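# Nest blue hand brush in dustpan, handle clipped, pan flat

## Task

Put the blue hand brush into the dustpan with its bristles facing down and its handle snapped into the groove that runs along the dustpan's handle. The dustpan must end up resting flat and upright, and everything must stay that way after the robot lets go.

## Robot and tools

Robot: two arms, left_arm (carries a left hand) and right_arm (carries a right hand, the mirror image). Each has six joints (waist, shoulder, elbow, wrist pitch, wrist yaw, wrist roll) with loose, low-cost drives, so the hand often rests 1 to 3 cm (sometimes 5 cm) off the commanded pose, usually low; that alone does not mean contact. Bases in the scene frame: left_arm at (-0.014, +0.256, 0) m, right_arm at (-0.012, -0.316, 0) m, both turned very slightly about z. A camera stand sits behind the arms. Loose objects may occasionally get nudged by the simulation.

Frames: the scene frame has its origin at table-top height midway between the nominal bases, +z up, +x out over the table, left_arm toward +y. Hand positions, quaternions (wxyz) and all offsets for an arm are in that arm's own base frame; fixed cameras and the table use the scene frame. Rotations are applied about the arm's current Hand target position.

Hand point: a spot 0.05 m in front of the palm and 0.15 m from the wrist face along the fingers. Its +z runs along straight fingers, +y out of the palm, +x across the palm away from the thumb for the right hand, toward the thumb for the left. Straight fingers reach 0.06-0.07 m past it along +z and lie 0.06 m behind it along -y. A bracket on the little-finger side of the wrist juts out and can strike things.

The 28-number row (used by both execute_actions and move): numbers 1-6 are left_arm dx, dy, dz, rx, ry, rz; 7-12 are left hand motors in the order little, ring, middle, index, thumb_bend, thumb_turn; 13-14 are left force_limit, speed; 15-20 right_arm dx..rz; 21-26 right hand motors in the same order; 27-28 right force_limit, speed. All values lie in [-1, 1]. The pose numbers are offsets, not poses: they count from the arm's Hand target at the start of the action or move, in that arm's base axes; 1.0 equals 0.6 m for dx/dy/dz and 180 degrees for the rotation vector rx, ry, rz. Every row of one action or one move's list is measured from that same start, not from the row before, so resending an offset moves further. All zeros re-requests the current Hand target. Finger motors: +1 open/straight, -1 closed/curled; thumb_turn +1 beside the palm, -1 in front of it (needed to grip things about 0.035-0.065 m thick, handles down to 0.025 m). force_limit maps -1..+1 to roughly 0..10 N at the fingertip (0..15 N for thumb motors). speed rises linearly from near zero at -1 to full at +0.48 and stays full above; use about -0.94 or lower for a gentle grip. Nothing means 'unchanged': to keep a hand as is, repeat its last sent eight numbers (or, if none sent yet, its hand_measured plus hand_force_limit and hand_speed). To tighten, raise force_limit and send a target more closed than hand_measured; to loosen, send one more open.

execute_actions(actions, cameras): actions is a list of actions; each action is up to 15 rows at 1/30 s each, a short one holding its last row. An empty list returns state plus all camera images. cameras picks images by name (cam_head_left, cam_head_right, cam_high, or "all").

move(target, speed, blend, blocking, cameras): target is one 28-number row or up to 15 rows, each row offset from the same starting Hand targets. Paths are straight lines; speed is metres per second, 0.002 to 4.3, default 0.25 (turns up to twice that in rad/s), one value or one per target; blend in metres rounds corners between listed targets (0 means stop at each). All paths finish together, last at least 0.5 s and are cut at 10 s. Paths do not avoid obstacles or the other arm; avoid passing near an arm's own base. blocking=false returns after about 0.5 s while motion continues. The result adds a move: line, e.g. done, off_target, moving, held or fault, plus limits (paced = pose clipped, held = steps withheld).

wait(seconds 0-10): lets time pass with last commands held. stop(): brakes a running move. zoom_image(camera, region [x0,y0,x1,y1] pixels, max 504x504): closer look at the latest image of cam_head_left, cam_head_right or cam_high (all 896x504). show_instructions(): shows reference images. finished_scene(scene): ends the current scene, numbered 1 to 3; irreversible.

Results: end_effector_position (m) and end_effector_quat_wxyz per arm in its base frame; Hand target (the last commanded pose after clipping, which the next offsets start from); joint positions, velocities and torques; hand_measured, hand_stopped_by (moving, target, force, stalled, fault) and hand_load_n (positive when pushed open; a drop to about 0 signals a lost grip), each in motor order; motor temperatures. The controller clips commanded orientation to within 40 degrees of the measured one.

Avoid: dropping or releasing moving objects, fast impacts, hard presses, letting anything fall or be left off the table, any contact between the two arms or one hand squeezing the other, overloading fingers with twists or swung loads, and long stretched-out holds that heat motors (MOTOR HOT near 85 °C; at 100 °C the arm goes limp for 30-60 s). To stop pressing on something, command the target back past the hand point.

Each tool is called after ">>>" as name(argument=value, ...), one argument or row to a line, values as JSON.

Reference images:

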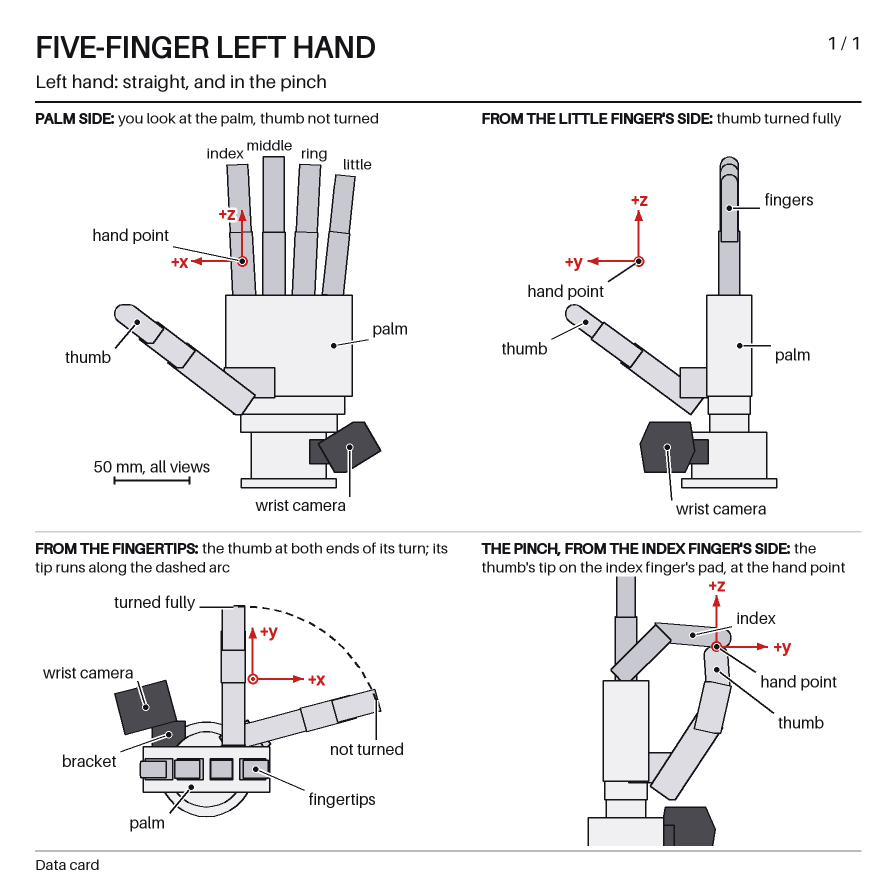

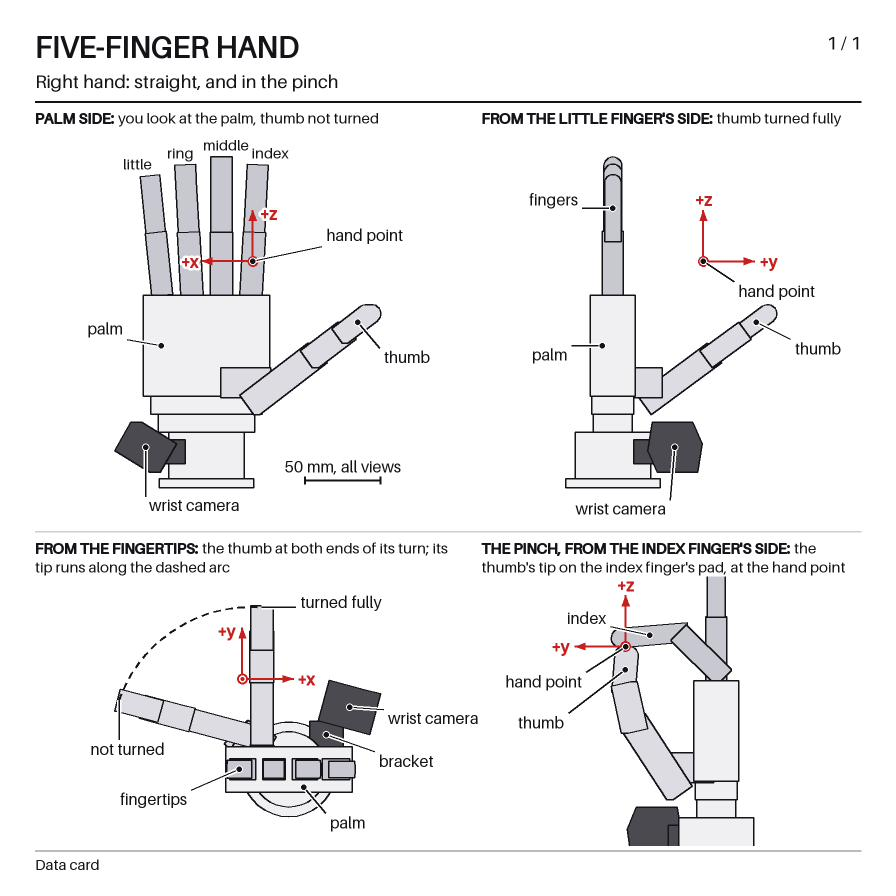

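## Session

>>> execute_actions(
  actions=[],
)

>>> zoom_image(
  camera="cam_head_left",
  region=[330, 150, 710, 380],
)

>>> zoom_image(
  camera="cam_high",
  region=[270, 130, 610, 340],
)

Scene clock: 0.00 s.
left_arm: end_effector_position=(+0.4809, +0.5534, +0.3089) hand_measured=(+1.000, +1.000, +1.000, +1.000, +1.000, +1.000) hand_load_n=(+0.0, +0.0, +0.0, +0.0, +0.0, +0.0) hand_stopped_by=(target, target, target, target, target, target) hand_force_limit=0.00 hand_speed=-0.80 end_effector_quat_wxyz=(-0.205, +0.746, -0.466, +0.429) | right_arm: end_effector_position=(+0.0530, -0.2397, +0.2308) hand_measured=(+1.000, +1.000, +1.000, +1.000, +1.000, +1.000) hand_load_n=(+0.0, -0.5, +0.0, +0.0, +0.0, +0.0) hand_stopped_by=(target, target, target, target, target, target) hand_force_limit=0.00 hand_speed=-0.80 end_effector_quat_wxyz=(+0.003, -0.442, +0.897, +0.010)
Joint positions: left_arm=[1.069 2.293 2.663 -1.418 0.885 0.363] | right_arm=[-1.305 1.166 1.146 -1.57 -0.003 -0.649]
Joint velocities: within noise
Joint torques (N m): no reading
Motor temperatures (°C): left_arm=[25 28 29 25 24 28] | right_arm=[30 30 27 27 25 24]
Heat: left arm: hottest elbow 29 °C; right arm: hottest waist 30 °C.
Hand target: left_arm +0.4859, +0.5514, +0.3275; -0.222, +0.735, -0.473, +0.431 | right_arm +0.0564, -0.2499, +0.2447; -0.005, -0.442, +0.897, -0.017

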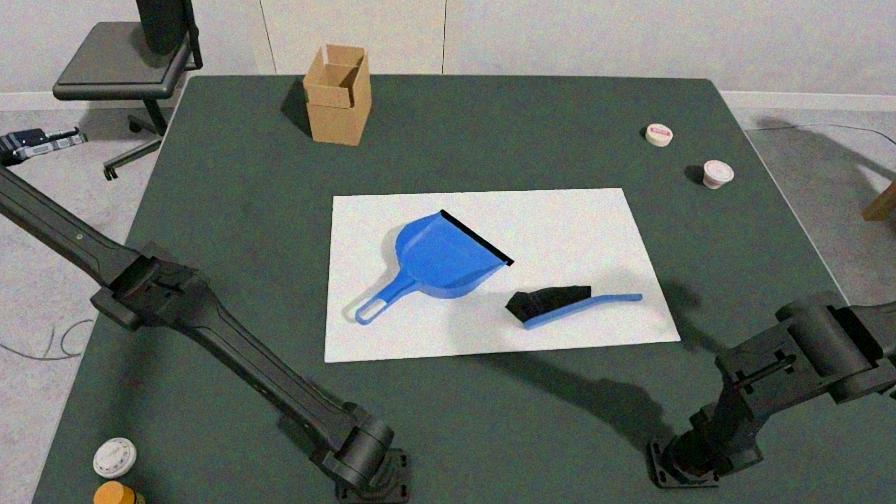

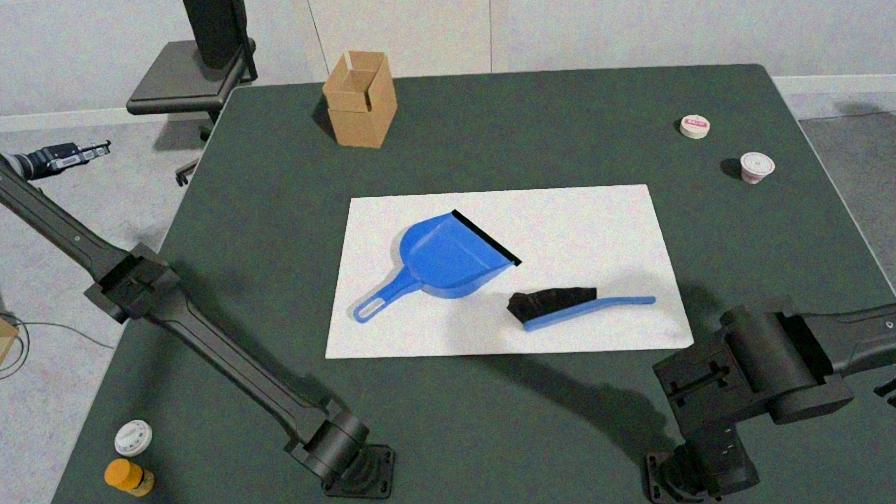

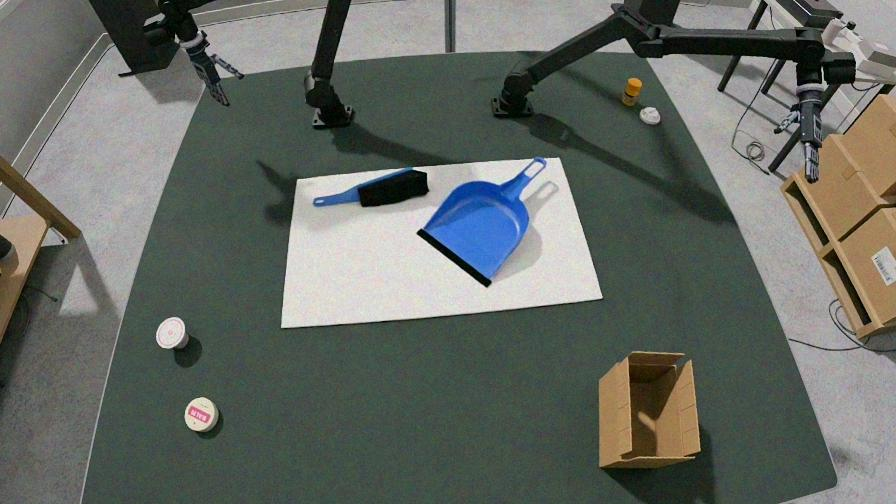

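Scaled by 1.326 from the camera's 896x504 image, which has a finer 1280x720 frame.

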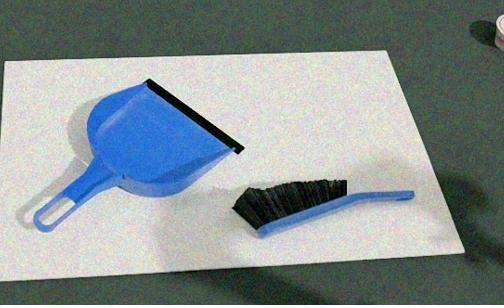

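Scaled by 1.482 from the camera's 896x504 image, which has a finer 1280x720 frame.

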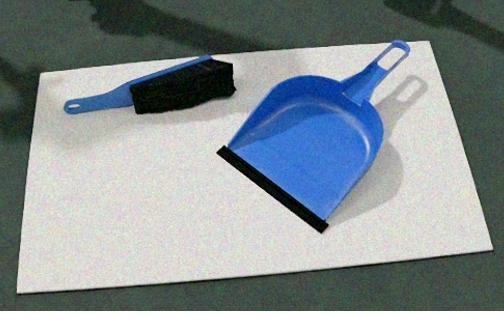

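>>> move(
  target=[
    [0,0,0,0,0,0,1,1,1,1,1,1,0,-0.8,0.239,0.167,0.03,0.0047,0.0035,0.15,1,1,1,1,1,1,0,-0.8],
    [0,0,0,0,0,0,1,1,1,1,1,1,0,-0.8,0.334,0.4505,0.03,0.0093,0.0071,0.3037,1,1,1,1,1,1,0,-0.8],
    [0,0,0,0,0,0,1,1,1,1,1,1,0,-0.8,0.334,0.4505,-0.20,0.0093,0.0071,0.3037,1,1,1,1,1,1,0,-0.8],
  ],
  speed=[0.3,0.3,0.2],
  blend=[0.03,0,0],
  cameras=["all"],
)

Scene clock: 27.93 s.
left_arm: end_effector_position=(+0.4809, +0.5534, +0.3089) hand_measured=(+1.000, +1.000, +1.000, +1.000, +1.000, +1.000) hand_load_n=(+0.0, +0.0, +0.0, +0.0, -0.5, -0.5) hand_stopped_by=(target, target, target, target, target, target) hand_force_limit=0.00 hand_speed=-0.80 end_effector_quat_wxyz=(-0.205, +0.746, -0.466, +0.429) | right_arm: end_effector_position=(+0.2438, +0.0179, +0.1227) hand_measured=(+1.000, +1.000, +1.000, +1.000, +1.000, +1.000) hand_load_n=(+0.0, +0.0, +0.0, +0.0, +0.0, +0.0) hand_stopped_by=(target, target, target, target, target, target) hand_force_limit=0.00 hand_speed=-0.80 end_effector_quat_wxyz=(+0.013, +0.811, -0.584, -0.015)
Joint positions: left_arm=[1.069 2.293 2.663 -1.418 0.885 0.363] | right_arm=[0.028 1.231 0.905 -1.285 0.002 -0.295]
Joint torques (N m): left_arm=[0.09 -26.75 8.91 1.57 0.7 0.07] | right_arm=[0.38 -5.83 8.92 1.68 0.13 0.19]
Motor temperatures (°C): left_arm=[25 31 34 25 25 28] | right_arm=[30 30 30 27 25 24]
Heat: left arm: hottest elbow 34 °C; right arm: hottest waist 30 °C.
Hand target: left_arm +0.4859, +0.5514, +0.3275; -0.222, +0.735, -0.473, +0.431 | right_arm +0.2568, +0.0204, +0.1247; +0.000, +0.804, -0.594, +0.000
Off the commanded pose: left_arm 0.019 m, 3 deg | right_arm 0.013 m, 3 deg.
move: off_target (left_arm, right_arm)

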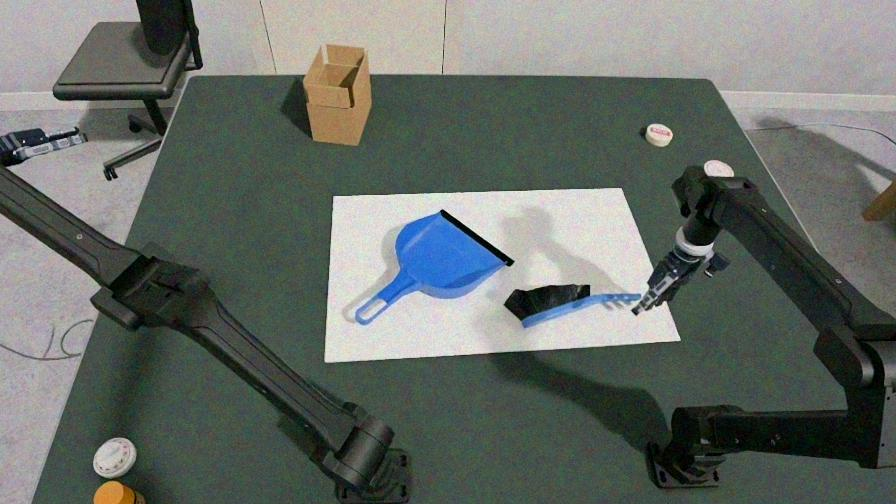

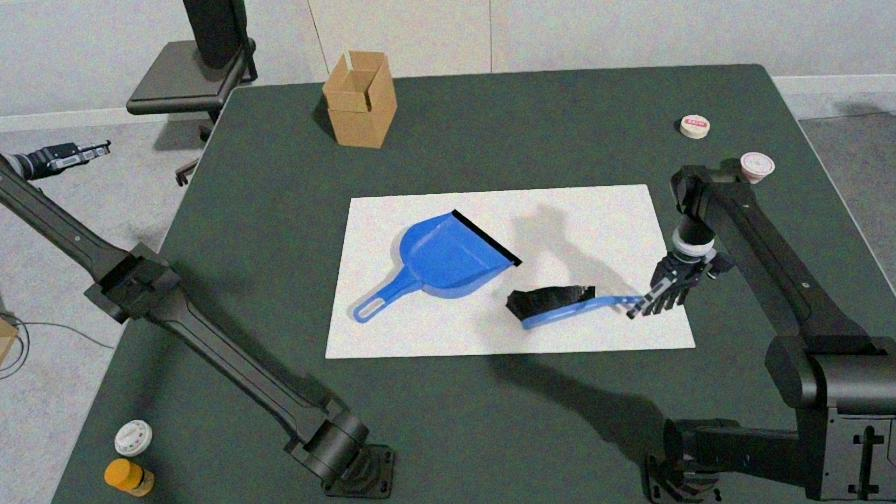

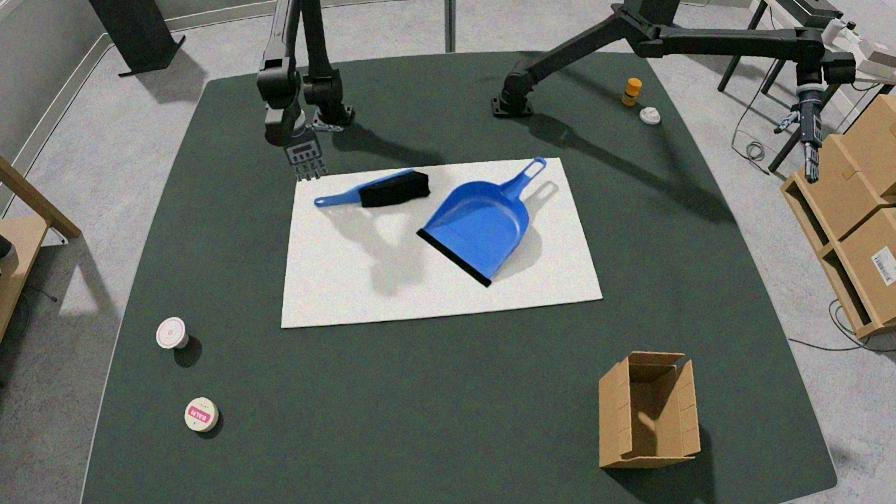

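>>> move(
  target=[
    [0,0,0,0,0,0,1,1,1,1,1,1,0,-0.8,0.0,0.0,-0.069,0,0,0,1,1,1,1,1,1,0,-0.8],
    [0,0,0,0,0,0,1,1,1,1,1,1,0,-0.8,0.18,0.085,-0.069,0,0,0,1,1,1,1,1,1,0,-0.8],
  ],
  speed=[0.15,0.1],
  cameras=["cam_head_left","cam_high"],
)

Scene clock: 37.40 s.
left_arm: end_effector_position=(+0.4809, +0.5534, +0.3089) hand_measured=(+1.000, +1.000, +1.000, +1.000, +1.000, +1.000) hand_load_n=(+0.0, +0.0, +0.0, +0.0, +0.0, -0.5) hand_stopped_by=(target, target, target, target, target, target) hand_force_limit=0.00 hand_speed=-0.80 end_effector_quat_wxyz=(-0.205, +0.746, -0.466, +0.429) | right_arm: end_effector_position=(+0.3368, +0.0632, +0.0715) hand_measured=(+1.000, +1.000, +1.000, +1.000, +1.000, +1.000) hand_load_n=(+0.0, +0.0, +0.0, +0.0, -0.5, +0.0) hand_stopped_by=(target, target, target, target, target, target) hand_force_limit=0.00 hand_speed=-0.80 end_effector_quat_wxyz=(+0.024, +0.810, -0.586, -0.022)
Joint positions: left_arm=[1.069 2.293 2.663 -1.418 0.885 0.363] | right_arm=[0.134 1.558 1.082 -1.159 0.005 -0.185]
Joint torques (N m): left_arm=[-0.03 -26.7 8.87 1.58 0.7 0.06] | right_arm=[0.09 -9.41 11.71 1.1 0.01 0.19]
Heat: left arm: hottest elbow 35 °C; right arm: hottest elbow 31 °C.
Hand target: left_arm +0.4859, +0.5514, +0.3275; -0.222, +0.735, -0.473, +0.431 | right_arm +0.3648, +0.0714, +0.0833; +0.000, +0.804, -0.594, +0.000
Off the commanded pose: left_arm 0.019 m, 3 deg | right_arm 0.031 m, 4 deg.
move: off_target (left_arm, right_arm)
Images, in order (width x height): cam_head_left 896x504, cam_high 896x504.

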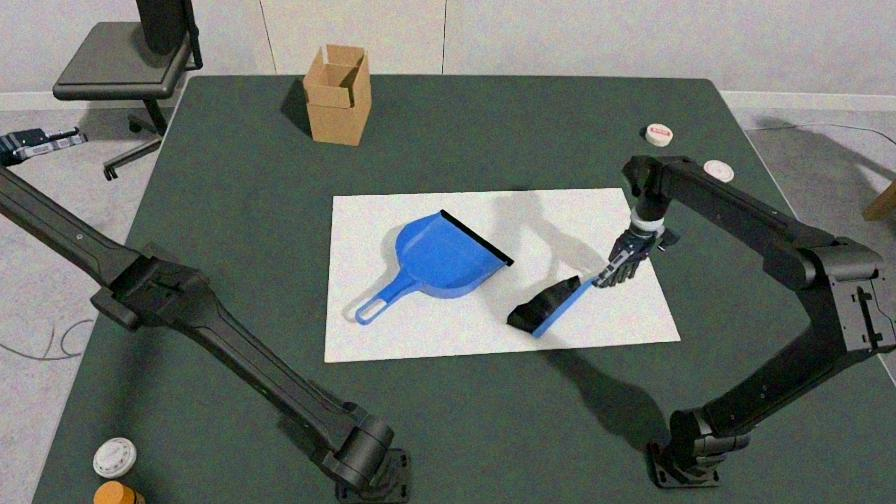

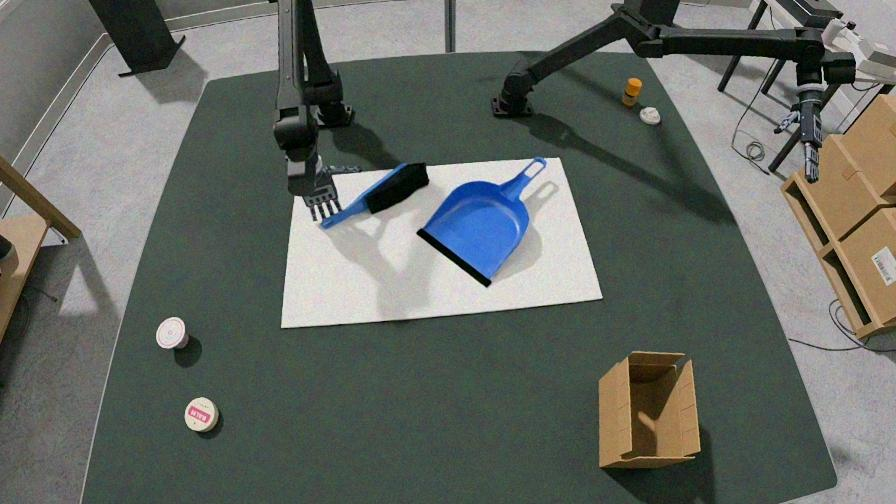

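>>> move(
  target=[
    [0,0,0,0,0,0,1,1,1,1,1,1,0,-0.8,-0.05,-0.02,0.02,0,0,0,1,1,1,1,1,1,0,-0.8],
    [0,0,0,0,0,0,1,1,1,1,1,1,0,-0.8,-0.08,-0.1,0.35,0,0,0,1,1,1,1,1,1,0,-0.8],
    [0,0,0,0,0,0,1,1,1,1,1,1,0,-0.8,-0.25,-0.45,0.35,0,0,0,1,1,1,1,1,1,0,-0.8],
  ],
  speed=[0.15,0.3,0.3],
  blend=[0,0.03,0],
  cameras=["cam_head_left","cam_high"],
)

>>> zoom_image(
  camera="cam_head_left",
  region=[490, 240, 650, 350],
)

>>> zoom_image(
  camera="cam_high",
  region=[300, 140, 560, 300],
)

Scene clock: 44.20 s.
left_arm: end_effector_position=(+0.4809, +0.5534, +0.3089) hand_measured=(+1.000, +1.000, +1.000, +1.000, +1.000, +1.000) hand_load_n=(+0.0, +0.0, +0.0, +0.0, +0.0, +0.0) hand_stopped_by=(target, target, target, target, target, target) hand_force_limit=0.00 hand_speed=-0.80 end_effector_quat_wxyz=(-0.205, +0.746, -0.466, +0.429) | right_arm: end_effector_position=(+0.2137, -0.1919, +0.2813) hand_measured=(+1.000, +1.000, +1.000, +1.000, +1.000, +1.000) hand_load_n=(+0.0, +0.0, +0.0, +0.0, +0.0, +0.0) hand_stopped_by=(target, target, target, target, target, target) hand_force_limit=0.00 hand_speed=-0.80 end_effector_quat_wxyz=(-0.001, +0.800, -0.600, -0.002)
Joint positions: left_arm=[1.069 2.293 2.663 -1.418 0.885 0.363] | right_arm=[-0.63 1.252 1.352 -1.673 -0.001 -0.913]
Joint torques (N m): left_arm=[0.03 -26.81 8.88 1.52 0.69 0.06] | right_arm=[-0.91 -7 10.95 0.14 -0.11 -0.13]
Heat: left arm: hottest elbow 36 °C; right arm: hottest elbow 32 °C.
Hand target: left_arm +0.4859, +0.5514, +0.3275; -0.222, +0.735, -0.473, +0.431 | right_arm +0.2148, -0.1986, +0.2933; +0.000, +0.804, -0.594, +0.000
Off the commanded pose: left_arm 0.019 m, 3 deg | right_arm 0.014 m, 1 deg.
joint sent to its limit (right arm) — joint 4 (wrist pitch), lower limit. The joint targets are off in position, not in orientation.
move: off_target (left_arm, right_arm)
Images, in order (width x height): cam_head_left 896x504, cam_high 896x504.

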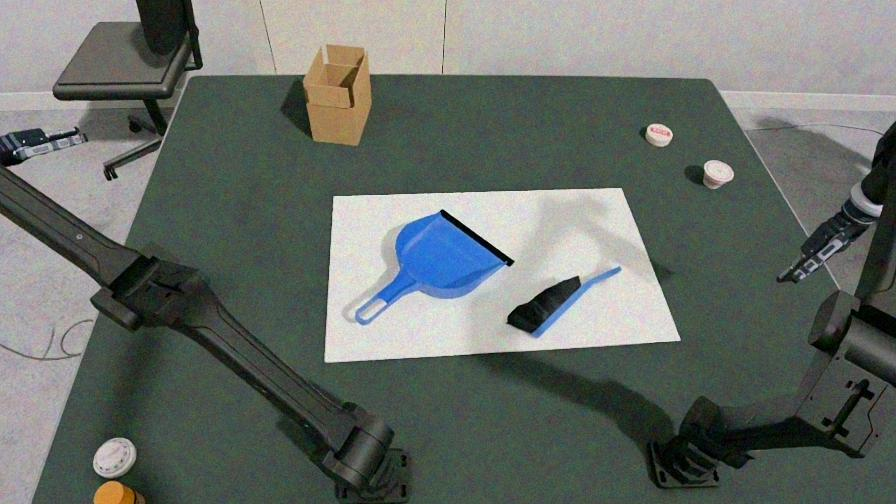

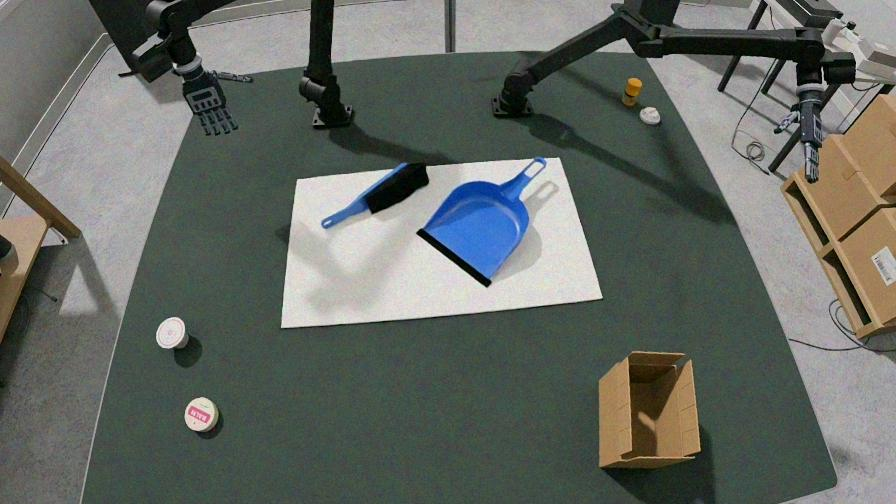

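Scaled by 3.150 from the camera's 896x504 image, which has a finer 1280x720 frame.

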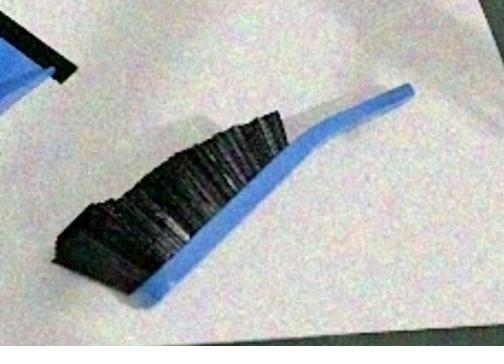

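Scaled by 1.938 from the camera's 896x504 image, which has a finer 1280x720 frame.

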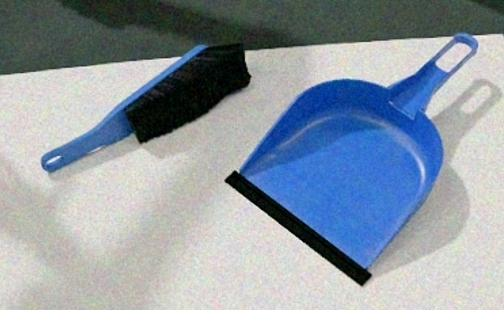

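>>> move(
  target=[0.0235,-0.8357,0.03,0.1745,0.0258,-0.4072,1,1,1,1,1,1,0,-0.8,0,0,0,0,0,0,1,1,1,1,1,1,0,-0.8],
  speed=0.5,
)

Scene clock: 60.77 s.
left_arm: end_effector_position=(+0.5010, +0.0474, +0.3332) hand_measured=(+1.000, +1.000, +1.000, +1.000, +1.000, +1.000) hand_load_n=(+0.0, +0.0, +0.0, +0.0, +0.0, +0.0) hand_stopped_by=(target, target, target, target, target, target) hand_force_limit=0.00 hand_speed=-0.80 end_effector_quat_wxyz=(+0.069, -0.258, +0.910, -0.316) | right_arm: end_effector_position=(+0.2143, -0.1913, +0.2813) hand_measured=(+1.000, +1.000, +1.000, +1.000, +1.000, +1.000) hand_load_n=(+0.0, +0.0, +0.0, +0.0, +0.0, +0.0) hand_stopped_by=(target, target, target, target, target, target) hand_force_limit=0.00 hand_speed=-0.80 end_effector_quat_wxyz=(-0.001, +0.801, -0.599, -0.002)
Joint positions: left_arm=[0.253 1.679 1.932 -1.643 0.638 1.213] | right_arm=[-0.627 1.252 1.352 -1.673 -0.001 -0.913]
Joint torques (N m): left_arm=[1.32 -17.61 8.06 0.27 0.27 0.23] | right_arm=[-0.5 -6.89 10.99 0.16 -0.11 -0.15]
Heat: left arm: hottest elbow 37 °C; right arm: hottest elbow 34 °C.
Hand target: left_arm +0.5000, +0.0500, +0.3455; +0.084, -0.245, +0.913, -0.315 | right_arm +0.2148, -0.1986, +0.2933; +0.000, +0.804, -0.594, +0.000
Off the commanded pose: left_arm 0.013 m, 2 deg | right_arm 0.014 m, 1 deg.
joint sent to its limit (right arm) — joint 4 (wrist pitch), lower limit. The joint targets are off in position, not in orientation.
move: off_target (left_arm, right_arm)

>>> move(
  target=[
    [-0.169,-0.8695,-0.159,0.0119,-0.0028,-0.481,0.4,0.4,0.4,0.4,1,-1,0,0,0,0,0,0,0,0,1,1,1,1,1,1,0,-0.8],
    [-0.169,-0.8695,-0.38,0.0119,-0.0028,-0.481,0.4,0.4,0.4,0.4,1,-1,0,0,0,0,0,0,0,0,1,1,1,1,1,1,0,-0.8],
  ],
  speed=[0.4, 0.25],
  cameras=["cam_head_left","cam_high"],
)

>>> zoom_image(
  camera="cam_head_left",
  region=[490, 180, 690, 350],
)

>>> zoom_image(
  camera="cam_high",
  region=[280, 120, 460, 260],
)

Scene clock: 69.23 s.
left_arm: end_effector_position=(+0.3909, -0.4645, +0.1014) hand_measured=(+0.400, +0.400, +0.400, +0.400, +1.000, -1.000) hand_load_n=(+0.0, +0.0, +0.0, +0.0, +0.0, +0.0) hand_stopped_by=(target, target, target, target, target, target) hand_force_limit=0.00 hand_speed=0.00 end_effector_quat_wxyz=(-0.168, +0.434, +0.844, -0.265) | right_arm: end_effector_position=(+0.2143, -0.1913, +0.2813) hand_measured=(+1.000, +1.000, +1.000, +1.000, +1.000, +1.000) hand_load_n=(+0.0, +0.0, +0.0, +0.0, +0.0, +0.0) hand_stopped_by=(target, target, target, target, target, target) hand_force_limit=0.00 hand_speed=-0.80 end_effector_quat_wxyz=(-0.001, +0.801, -0.599, -0.002)
Joint positions: left_arm=[-0.775 2.171 2.065 -1.657 0.613 1.808] | right_arm=[-0.627 1.252 1.352 -1.673 -0.001 -0.913]
Joint torques (N m): left_arm=[0.03 -24.82 8.64 0.4 0.23 0.24] | right_arm=[-0.56 -6.95 10.95 0.13 -0.11 -0.14]
Motor temperatures (°C): left_arm=[25 34 36 25 25 28] | right_arm=[30 30 35 27 25 24]
Heat: left arm: hottest elbow 36 °C; right arm: hottest elbow 35 °C.
Hand target: left_arm +0.3986, -0.4717, +0.1175; -0.147, +0.450, +0.837, -0.273 | right_arm +0.2148, -0.1986, +0.2933; +0.000, +0.804, -0.594, +0.000
Off the commanded pose: left_arm 0.019 m, 3 deg | right_arm 0.014 m, 1 deg.
joint sent to its limit (right arm) — joint 4 (wrist pitch), lower limit. The joint targets are off in position, not in orientation.
move: off_target (left_arm, right_arm)
Images, in order (width x height): cam_head_left 896x504, cam_high 896x504.

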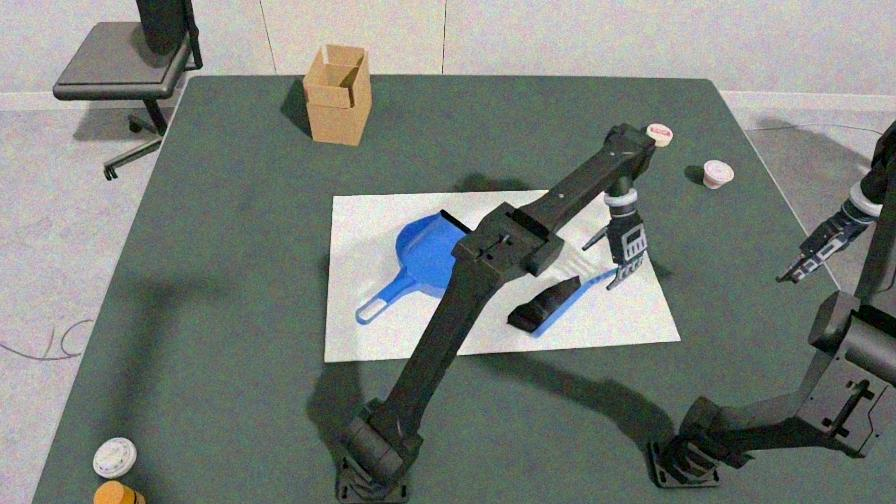

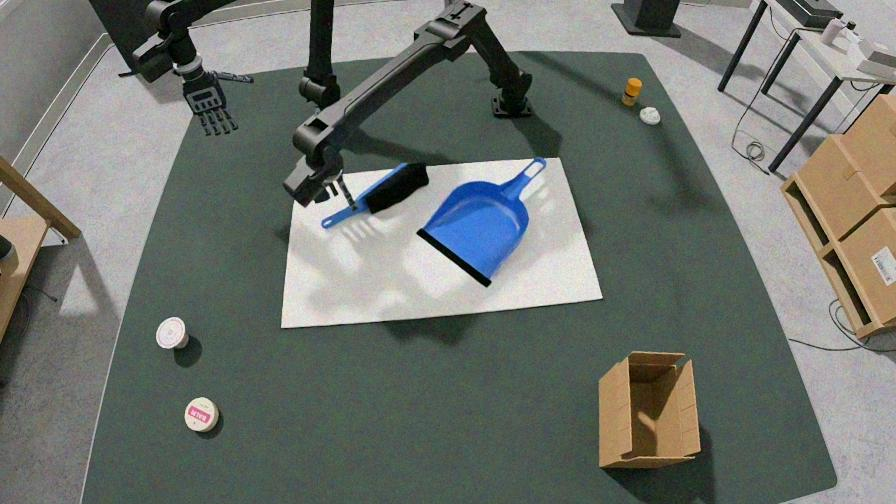

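Scaled by 2.520 from the camera's 896x504 image, which has a finer 1280x720 frame.

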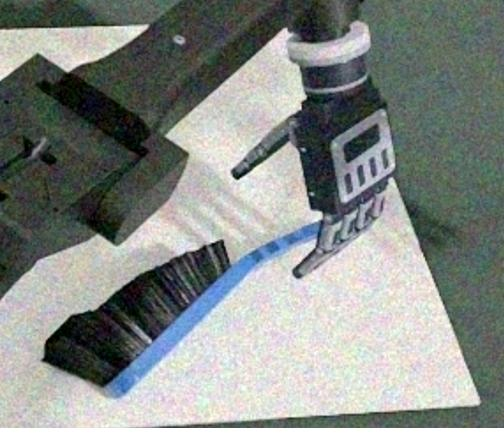

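Scaled by 2.800 from the camera's 896x504 image, which has a finer 1280x720 frame.

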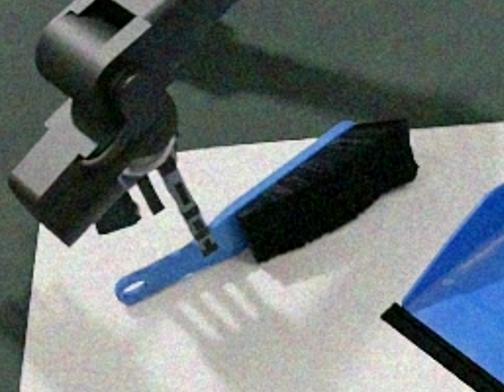

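>>> move(
  target=[
    [0.0125,-0.0117,-0.075,0,0,0,0.4,0.4,0.4,0.4,1,-1,0,0,0,0,0,0,0,0,1,1,1,1,1,1,0,-0.8],
    [0.0125,-0.0117,-0.143,0,0,0,0.4,0.4,0.4,0.4,1,-1,0,0,0,0,0,0,0,0,1,1,1,1,1,1,0,-0.8],
  ],
  speed=[0.15, 0.12],
  cameras=["cam_head_left","cam_high"],
)

>>> zoom_image(
  camera="cam_head_left",
  region=[490, 180, 690, 350],
)

>>> zoom_image(
  camera="cam_high",
  region=[280, 120, 460, 260],
)

Scene clock: 75.33 s.
left_arm: end_effector_position=(+0.4022, -0.4720, +0.0473) hand_measured=(+0.400, +0.400, +0.400, +0.400, +1.000, -1.000) hand_load_n=(+0.0, +0.5, +0.0, +0.0, +0.0, +0.0) hand_stopped_by=(target, target, target, target, target, target) hand_force_limit=0.00 hand_speed=0.00 end_effector_quat_wxyz=(-0.152, +0.438, +0.843, -0.271) | right_arm: end_effector_position=(+0.2143, -0.1913, +0.2813) hand_measured=(+1.000, +1.000, +1.000, +1.000, +1.000, +1.000) hand_load_n=(+0.0, +0.0, +0.0, +0.0, +0.0, +0.0) hand_stopped_by=(target, target, target, target, target, target) hand_force_limit=0.00 hand_speed=-0.80 end_effector_quat_wxyz=(-0.001, +0.801, -0.599, -0.002)
Joint positions: left_arm=[-0.77 2.211 1.996 -1.515 0.615 1.809] | right_arm=[-0.627 1.252 1.352 -1.673 -0.001 -0.913]
Joint torques (N m): left_arm=[-0.09 -21.6 6.37 1.06 0.24 0.24] | right_arm=[-0.79 -6.71 10.89 0.23 -0.12 -0.12]
Heat: left arm: hottest elbow 36 °C; right arm: hottest elbow 36 °C.
Hand target: left_arm +0.4061, -0.4787, +0.0317; -0.147, +0.450, +0.837, -0.273 | right_arm +0.2148, -0.1986, +0.2933; +0.000, +0.804, -0.594, +0.000
Off the commanded pose: left_arm 0.017 m, 2 deg | right_arm 0.014 m, 1 deg.
joint sent to its limit (right arm) — joint 4 (wrist pitch), lower limit. The joint targets are off in position, not in orientation.
move: off_target (left_arm, right_arm)
Images, in order (width x height): cam_head_left 896x504, cam_high 896x504.

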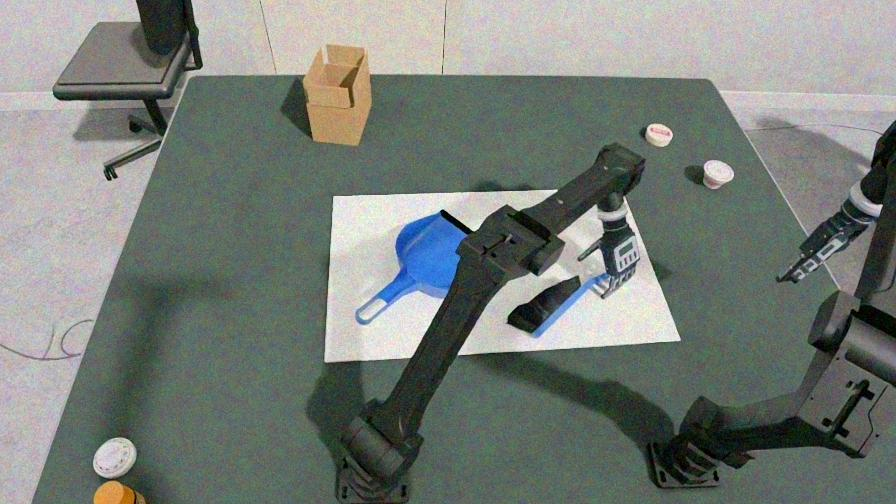

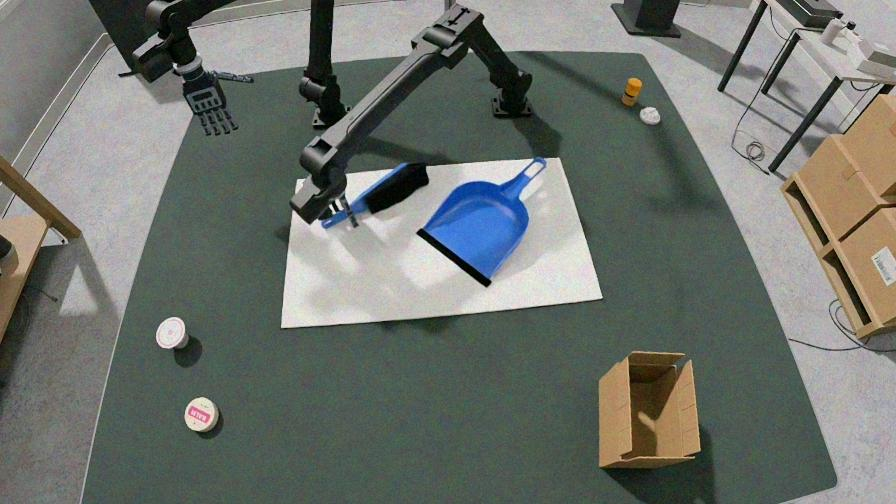

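Scaled by 2.520 from the camera's 896x504 image, which has a finer 1280x720 frame.

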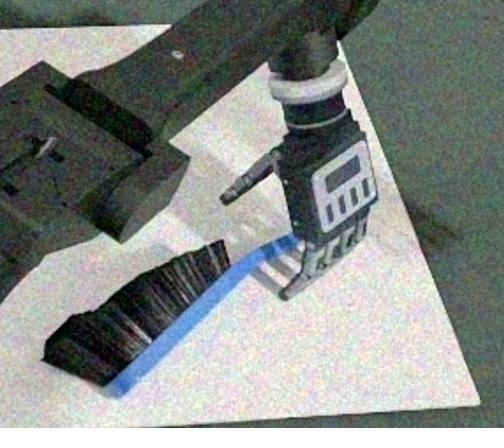

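Scaled by 2.800 from the camera's 896x504 image, which has a finer 1280x720 frame.

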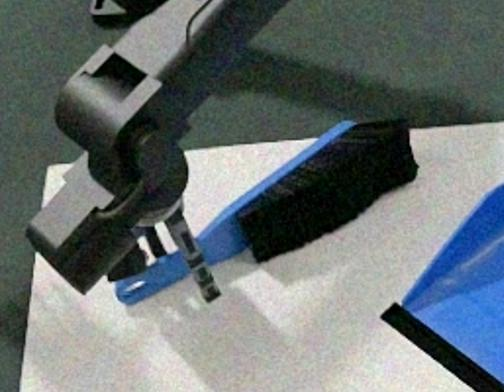

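>>> move(
  target=[-0.005,0.002,-0.028,0,0,0,0.4,0.4,0.4,0.4,1,-1,0,0,0,0,0,0,0,0,1,1,1,1,1,1,0,-0.8],
  speed=0.1,
)

Scene clock: 83.57 s.
left_arm: end_effector_position=(+0.4013, -0.4706, +0.0449) hand_measured=(+0.400, +0.400, +0.400, +0.400, +1.000, -1.000) hand_load_n=(+0.0, +0.0, -2.5, +0.0, +0.0, +0.0) hand_stopped_by=(target, target, target, target, target, target) hand_force_limit=0.00 hand_speed=0.00 end_effector_quat_wxyz=(-0.147, +0.439, +0.843, -0.274) | right_arm: end_effector_position=(+0.2143, -0.1913, +0.2813) hand_measured=(+1.000, +1.000, +1.000, +1.000, +1.000, +1.000) hand_load_n=(+0.0, +0.0, +0.0, +0.0, +0.0, +0.0) hand_stopped_by=(target, target, target, target, target, target) hand_force_limit=0.00 hand_speed=-0.80 end_effector_quat_wxyz=(-0.001, +0.801, -0.599, -0.002)
Joint positions: left_arm=[-0.769 2.197 1.967 -1.487 0.618 1.809] | right_arm=[-0.627 1.252 1.352 -1.673 -0.001 -0.913]
Joint torques (N m): left_arm=[-0.09 -20.42 5.29 1.72 0.26 0.21] | right_arm=[-0.91 -6.77 10.99 0.25 -0.08 -0.11]
Heat: left arm: hottest elbow 36 °C; right arm: hottest elbow 36 °C.
Hand target: left_arm +0.4031, -0.4775, +0.0149; -0.147, +0.450, +0.837, -0.273 | right_arm +0.2148, -0.1986, +0.2933; +0.000, +0.804, -0.594, +0.000
Off the commanded pose: left_arm 0.031 m, 1 deg | right_arm 0.014 m, 1 deg.
joint sent to its limit (right arm) — joint 4 (wrist pitch), lower limit. The joint targets are off in position, not in orientation.
move: off_target (left_arm, right_arm)

>>> move(
  target=[
    [0.0,0.0,0.035,0,0,0,0.4,0.4,0.4,0.4,1,-1,0,0,0,0,0,0,0,0,1,1,1,1,1,1,0,-0.8],
    [-0.030,-0.012,0.035,0,0,0,0.4,0.4,0.4,0.4,1,-1,0,0,0,0,0,0,0,0,1,1,1,1,1,1,0,-0.8],
    [-0.030,-0.012,0.01,0,0,0,0.4,0.4,0.4,0.4,1,-1,0,0,0,0,0,0,0,0,1,1,1,1,1,1,0,-0.8],
  ],
  speed=0.1,
  cameras=["cam_head_left","cam_high"],
)

>>> zoom_image(
  camera="cam_head_left",
  region=[490, 180, 690, 350],
)

>>> zoom_image(
  camera="cam_high",
  region=[280, 120, 460, 260],
)

Scene clock: 91.97 s.
left_arm: end_effector_position=(+0.4003, -0.4703, +0.0443) hand_measured=(+0.400, +0.400, +0.400, +0.400, +1.000, -1.000) hand_load_n=(+0.0, +0.0, -2.5, +0.0, +0.0, +0.0) hand_stopped_by=(target, target, target, target, target, target) hand_force_limit=0.00 hand_speed=0.00 end_effector_quat_wxyz=(-0.136, +0.442, +0.843, -0.276) | right_arm: end_effector_position=(+0.2143, -0.1913, +0.2813) hand_measured=(+1.000, +1.000, +1.000, +1.000, +1.000, +1.000) hand_load_n=(+0.0, +0.0, +0.0, +0.0, +0.0, +0.0) hand_stopped_by=(target, target, target, target, target, target) hand_force_limit=0.00 hand_speed=-0.80 end_effector_quat_wxyz=(-0.001, +0.801, -0.599, -0.002)
Joint positions: left_arm=[-0.77 2.176 1.932 -1.449 0.615 1.805] | right_arm=[-0.627 1.252 1.352 -1.673 -0.001 -0.913]
Joint torques (N m): left_arm=[-2.43 -20.89 5.26 1.25 0.37 -0.02] | right_arm=[-0.62 -6.59 10.95 0.17 -0.09 -0.14]
Heat: left arm: hottest shoulder 35 °C; right arm: hottest elbow 37 °C.
Hand target: left_arm +0.3851, -0.4847, +0.0209; -0.147, +0.450, +0.837, -0.273 | right_arm +0.2148, -0.1986, +0.2933; +0.000, +0.804, -0.594, +0.000
Off the commanded pose: left_arm 0.031 m, 2 deg | right_arm 0.014 m, 1 deg.
joint sent to its limit (right arm) — joint 4 (wrist pitch), lower limit. The joint targets are off in position, not in orientation.
move: off_target (left_arm, right_arm)
Images, in order (width x height): cam_head_left 896x504, cam_high 896x504.

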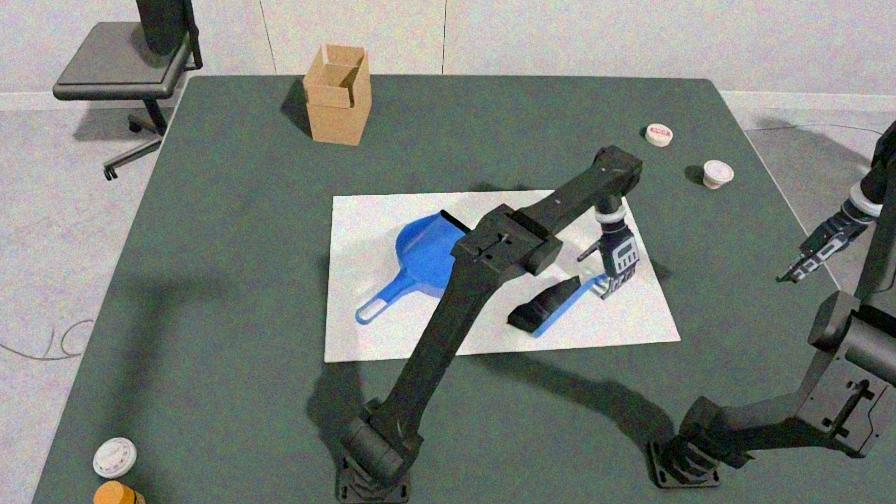

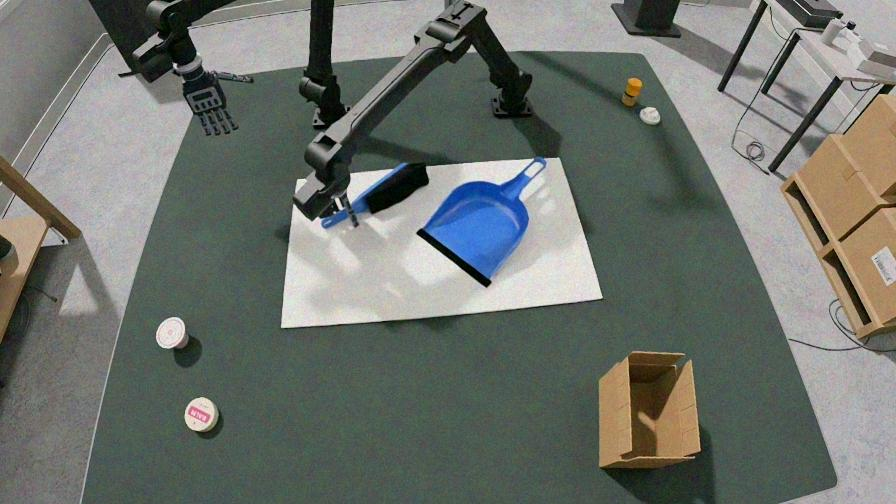

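Scaled by 2.520 from the camera's 896x504 image, which has a finer 1280x720 frame.

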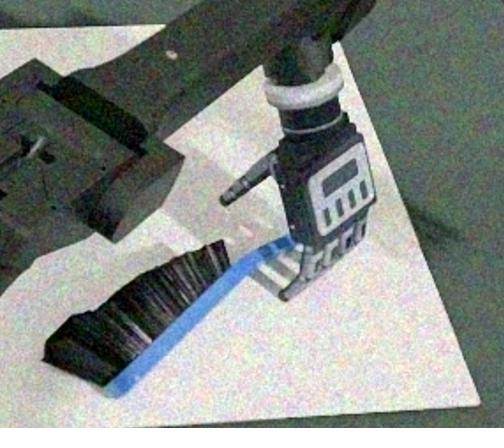

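Scaled by 2.800 from the camera's 896x504 image, which has a finer 1280x720 frame.

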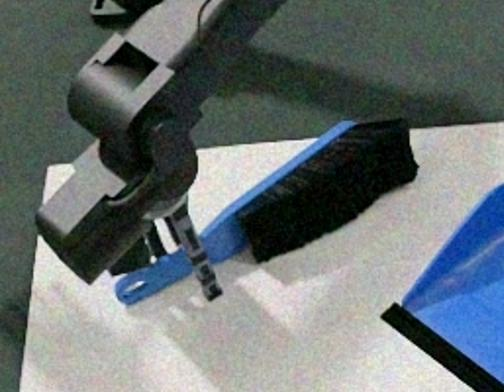

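>>> move(
  target=[
    [0.015,0.0,0.08,0,0,0,0.4,0.4,0.4,0.4,1,-1,0,0,0,0,0,0,0,0,1,1,1,1,1,1,0,-0.8],
  ],
  speed=0.1,
  cameras=["cam_head_left","cam_high"],
)

>>> zoom_image(
  camera="cam_head_left",
  region=[490, 180, 690, 350],
)

>>> zoom_image(
  camera="cam_high",
  region=[280, 120, 460, 260],
)

Scene clock: 95.97 s.
left_arm: end_effector_position=(+0.3913, -0.4731, +0.0589) hand_measured=(+0.400, +0.400, +0.400, +0.400, +1.000, -1.000) hand_load_n=(+0.0, +0.0, +0.0, +0.0, +0.0, +0.0) hand_stopped_by=(target, target, target, target, target, target) hand_force_limit=0.00 hand_speed=0.00 end_effector_quat_wxyz=(-0.152, +0.448, +0.839, -0.271) | right_arm: end_effector_position=(+0.2143, -0.1913, +0.2813) hand_measured=(+1.000, +1.000, +1.000, +1.000, +1.000, +1.000) hand_load_n=(+0.0, -0.5, +0.0, +0.0, +0.0, +0.0) hand_stopped_by=(target, target, target, target, target, target) hand_force_limit=0.00 hand_speed=-0.80 end_effector_quat_wxyz=(-0.001, +0.801, -0.599, -0.002)
Joint positions: left_arm=[-0.784 2.181 1.974 -1.521 0.615 1.817] | right_arm=[-0.627 1.252 1.352 -1.673 -0.001 -0.913]
Joint torques (N m): left_arm=[-1.67 -22.48 10.17 -0.25 0.35 0.06] | right_arm=[-0.85 -6.53 10.96 0.14 -0.1 -0.13]
Heat: left arm: hottest shoulder 35 °C; right arm: hottest elbow 37 °C.
Hand target: left_arm +0.3941, -0.4847, +0.0689; -0.147, +0.450, +0.837, -0.273 | right_arm +0.2148, -0.1986, +0.2933; +0.000, +0.804, -0.594, +0.000
Off the commanded pose: left_arm 0.016 m, 1 deg | right_arm 0.014 m, 1 deg.
joint sent to its limit (right arm) — joint 4 (wrist pitch), lower limit. The joint targets are off in position, not in orientation.
move: off_target (left_arm, right_arm)
Images, in order (width x height): cam_head_left 896x504, cam_high 896x504.

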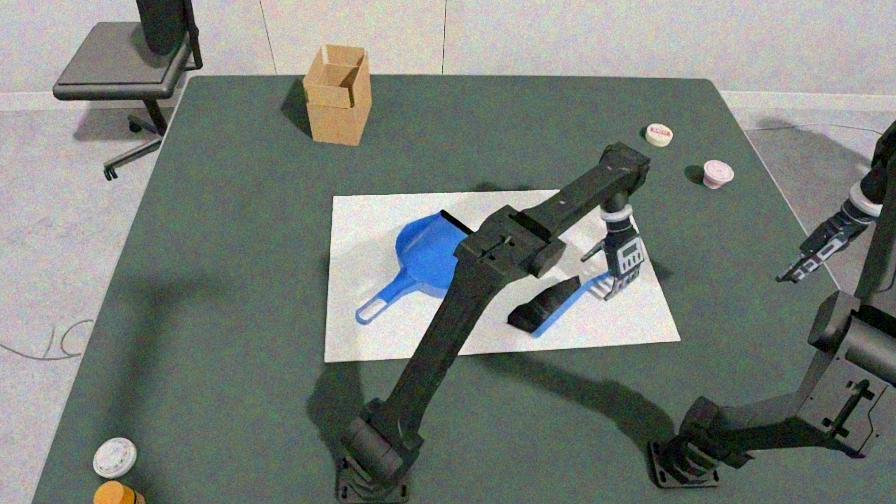

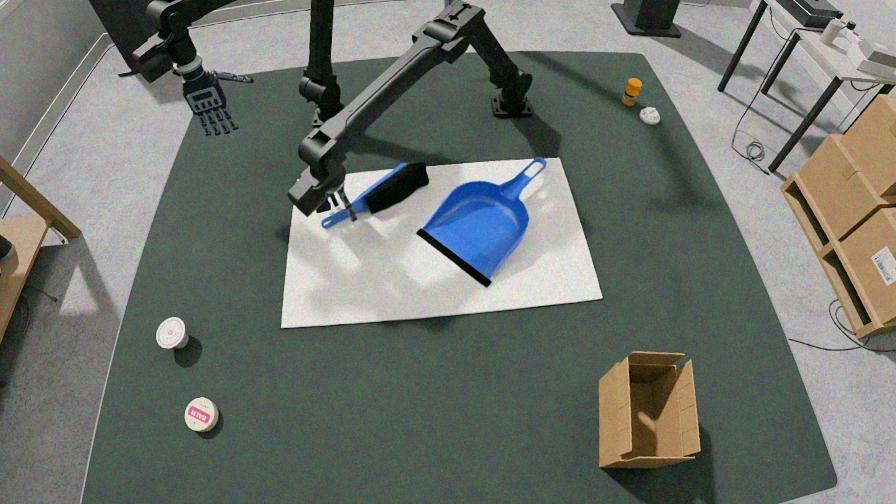

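Scaled by 2.520 from the camera's 896x504 image, which has a finer 1280x720 frame.

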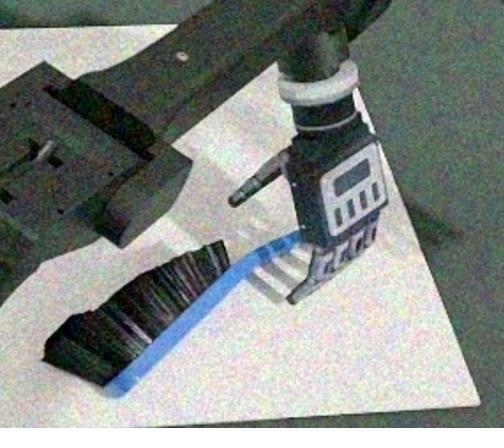

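Scaled by 2.800 from the camera's 896x504 image, which has a finer 1280x720 frame.

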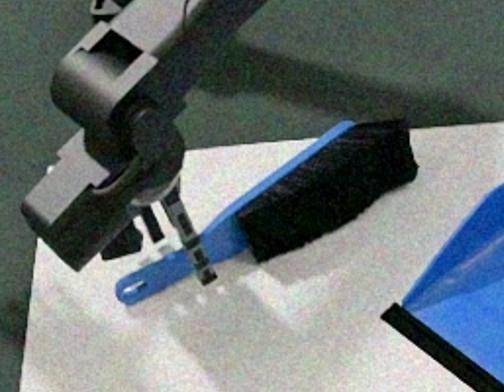

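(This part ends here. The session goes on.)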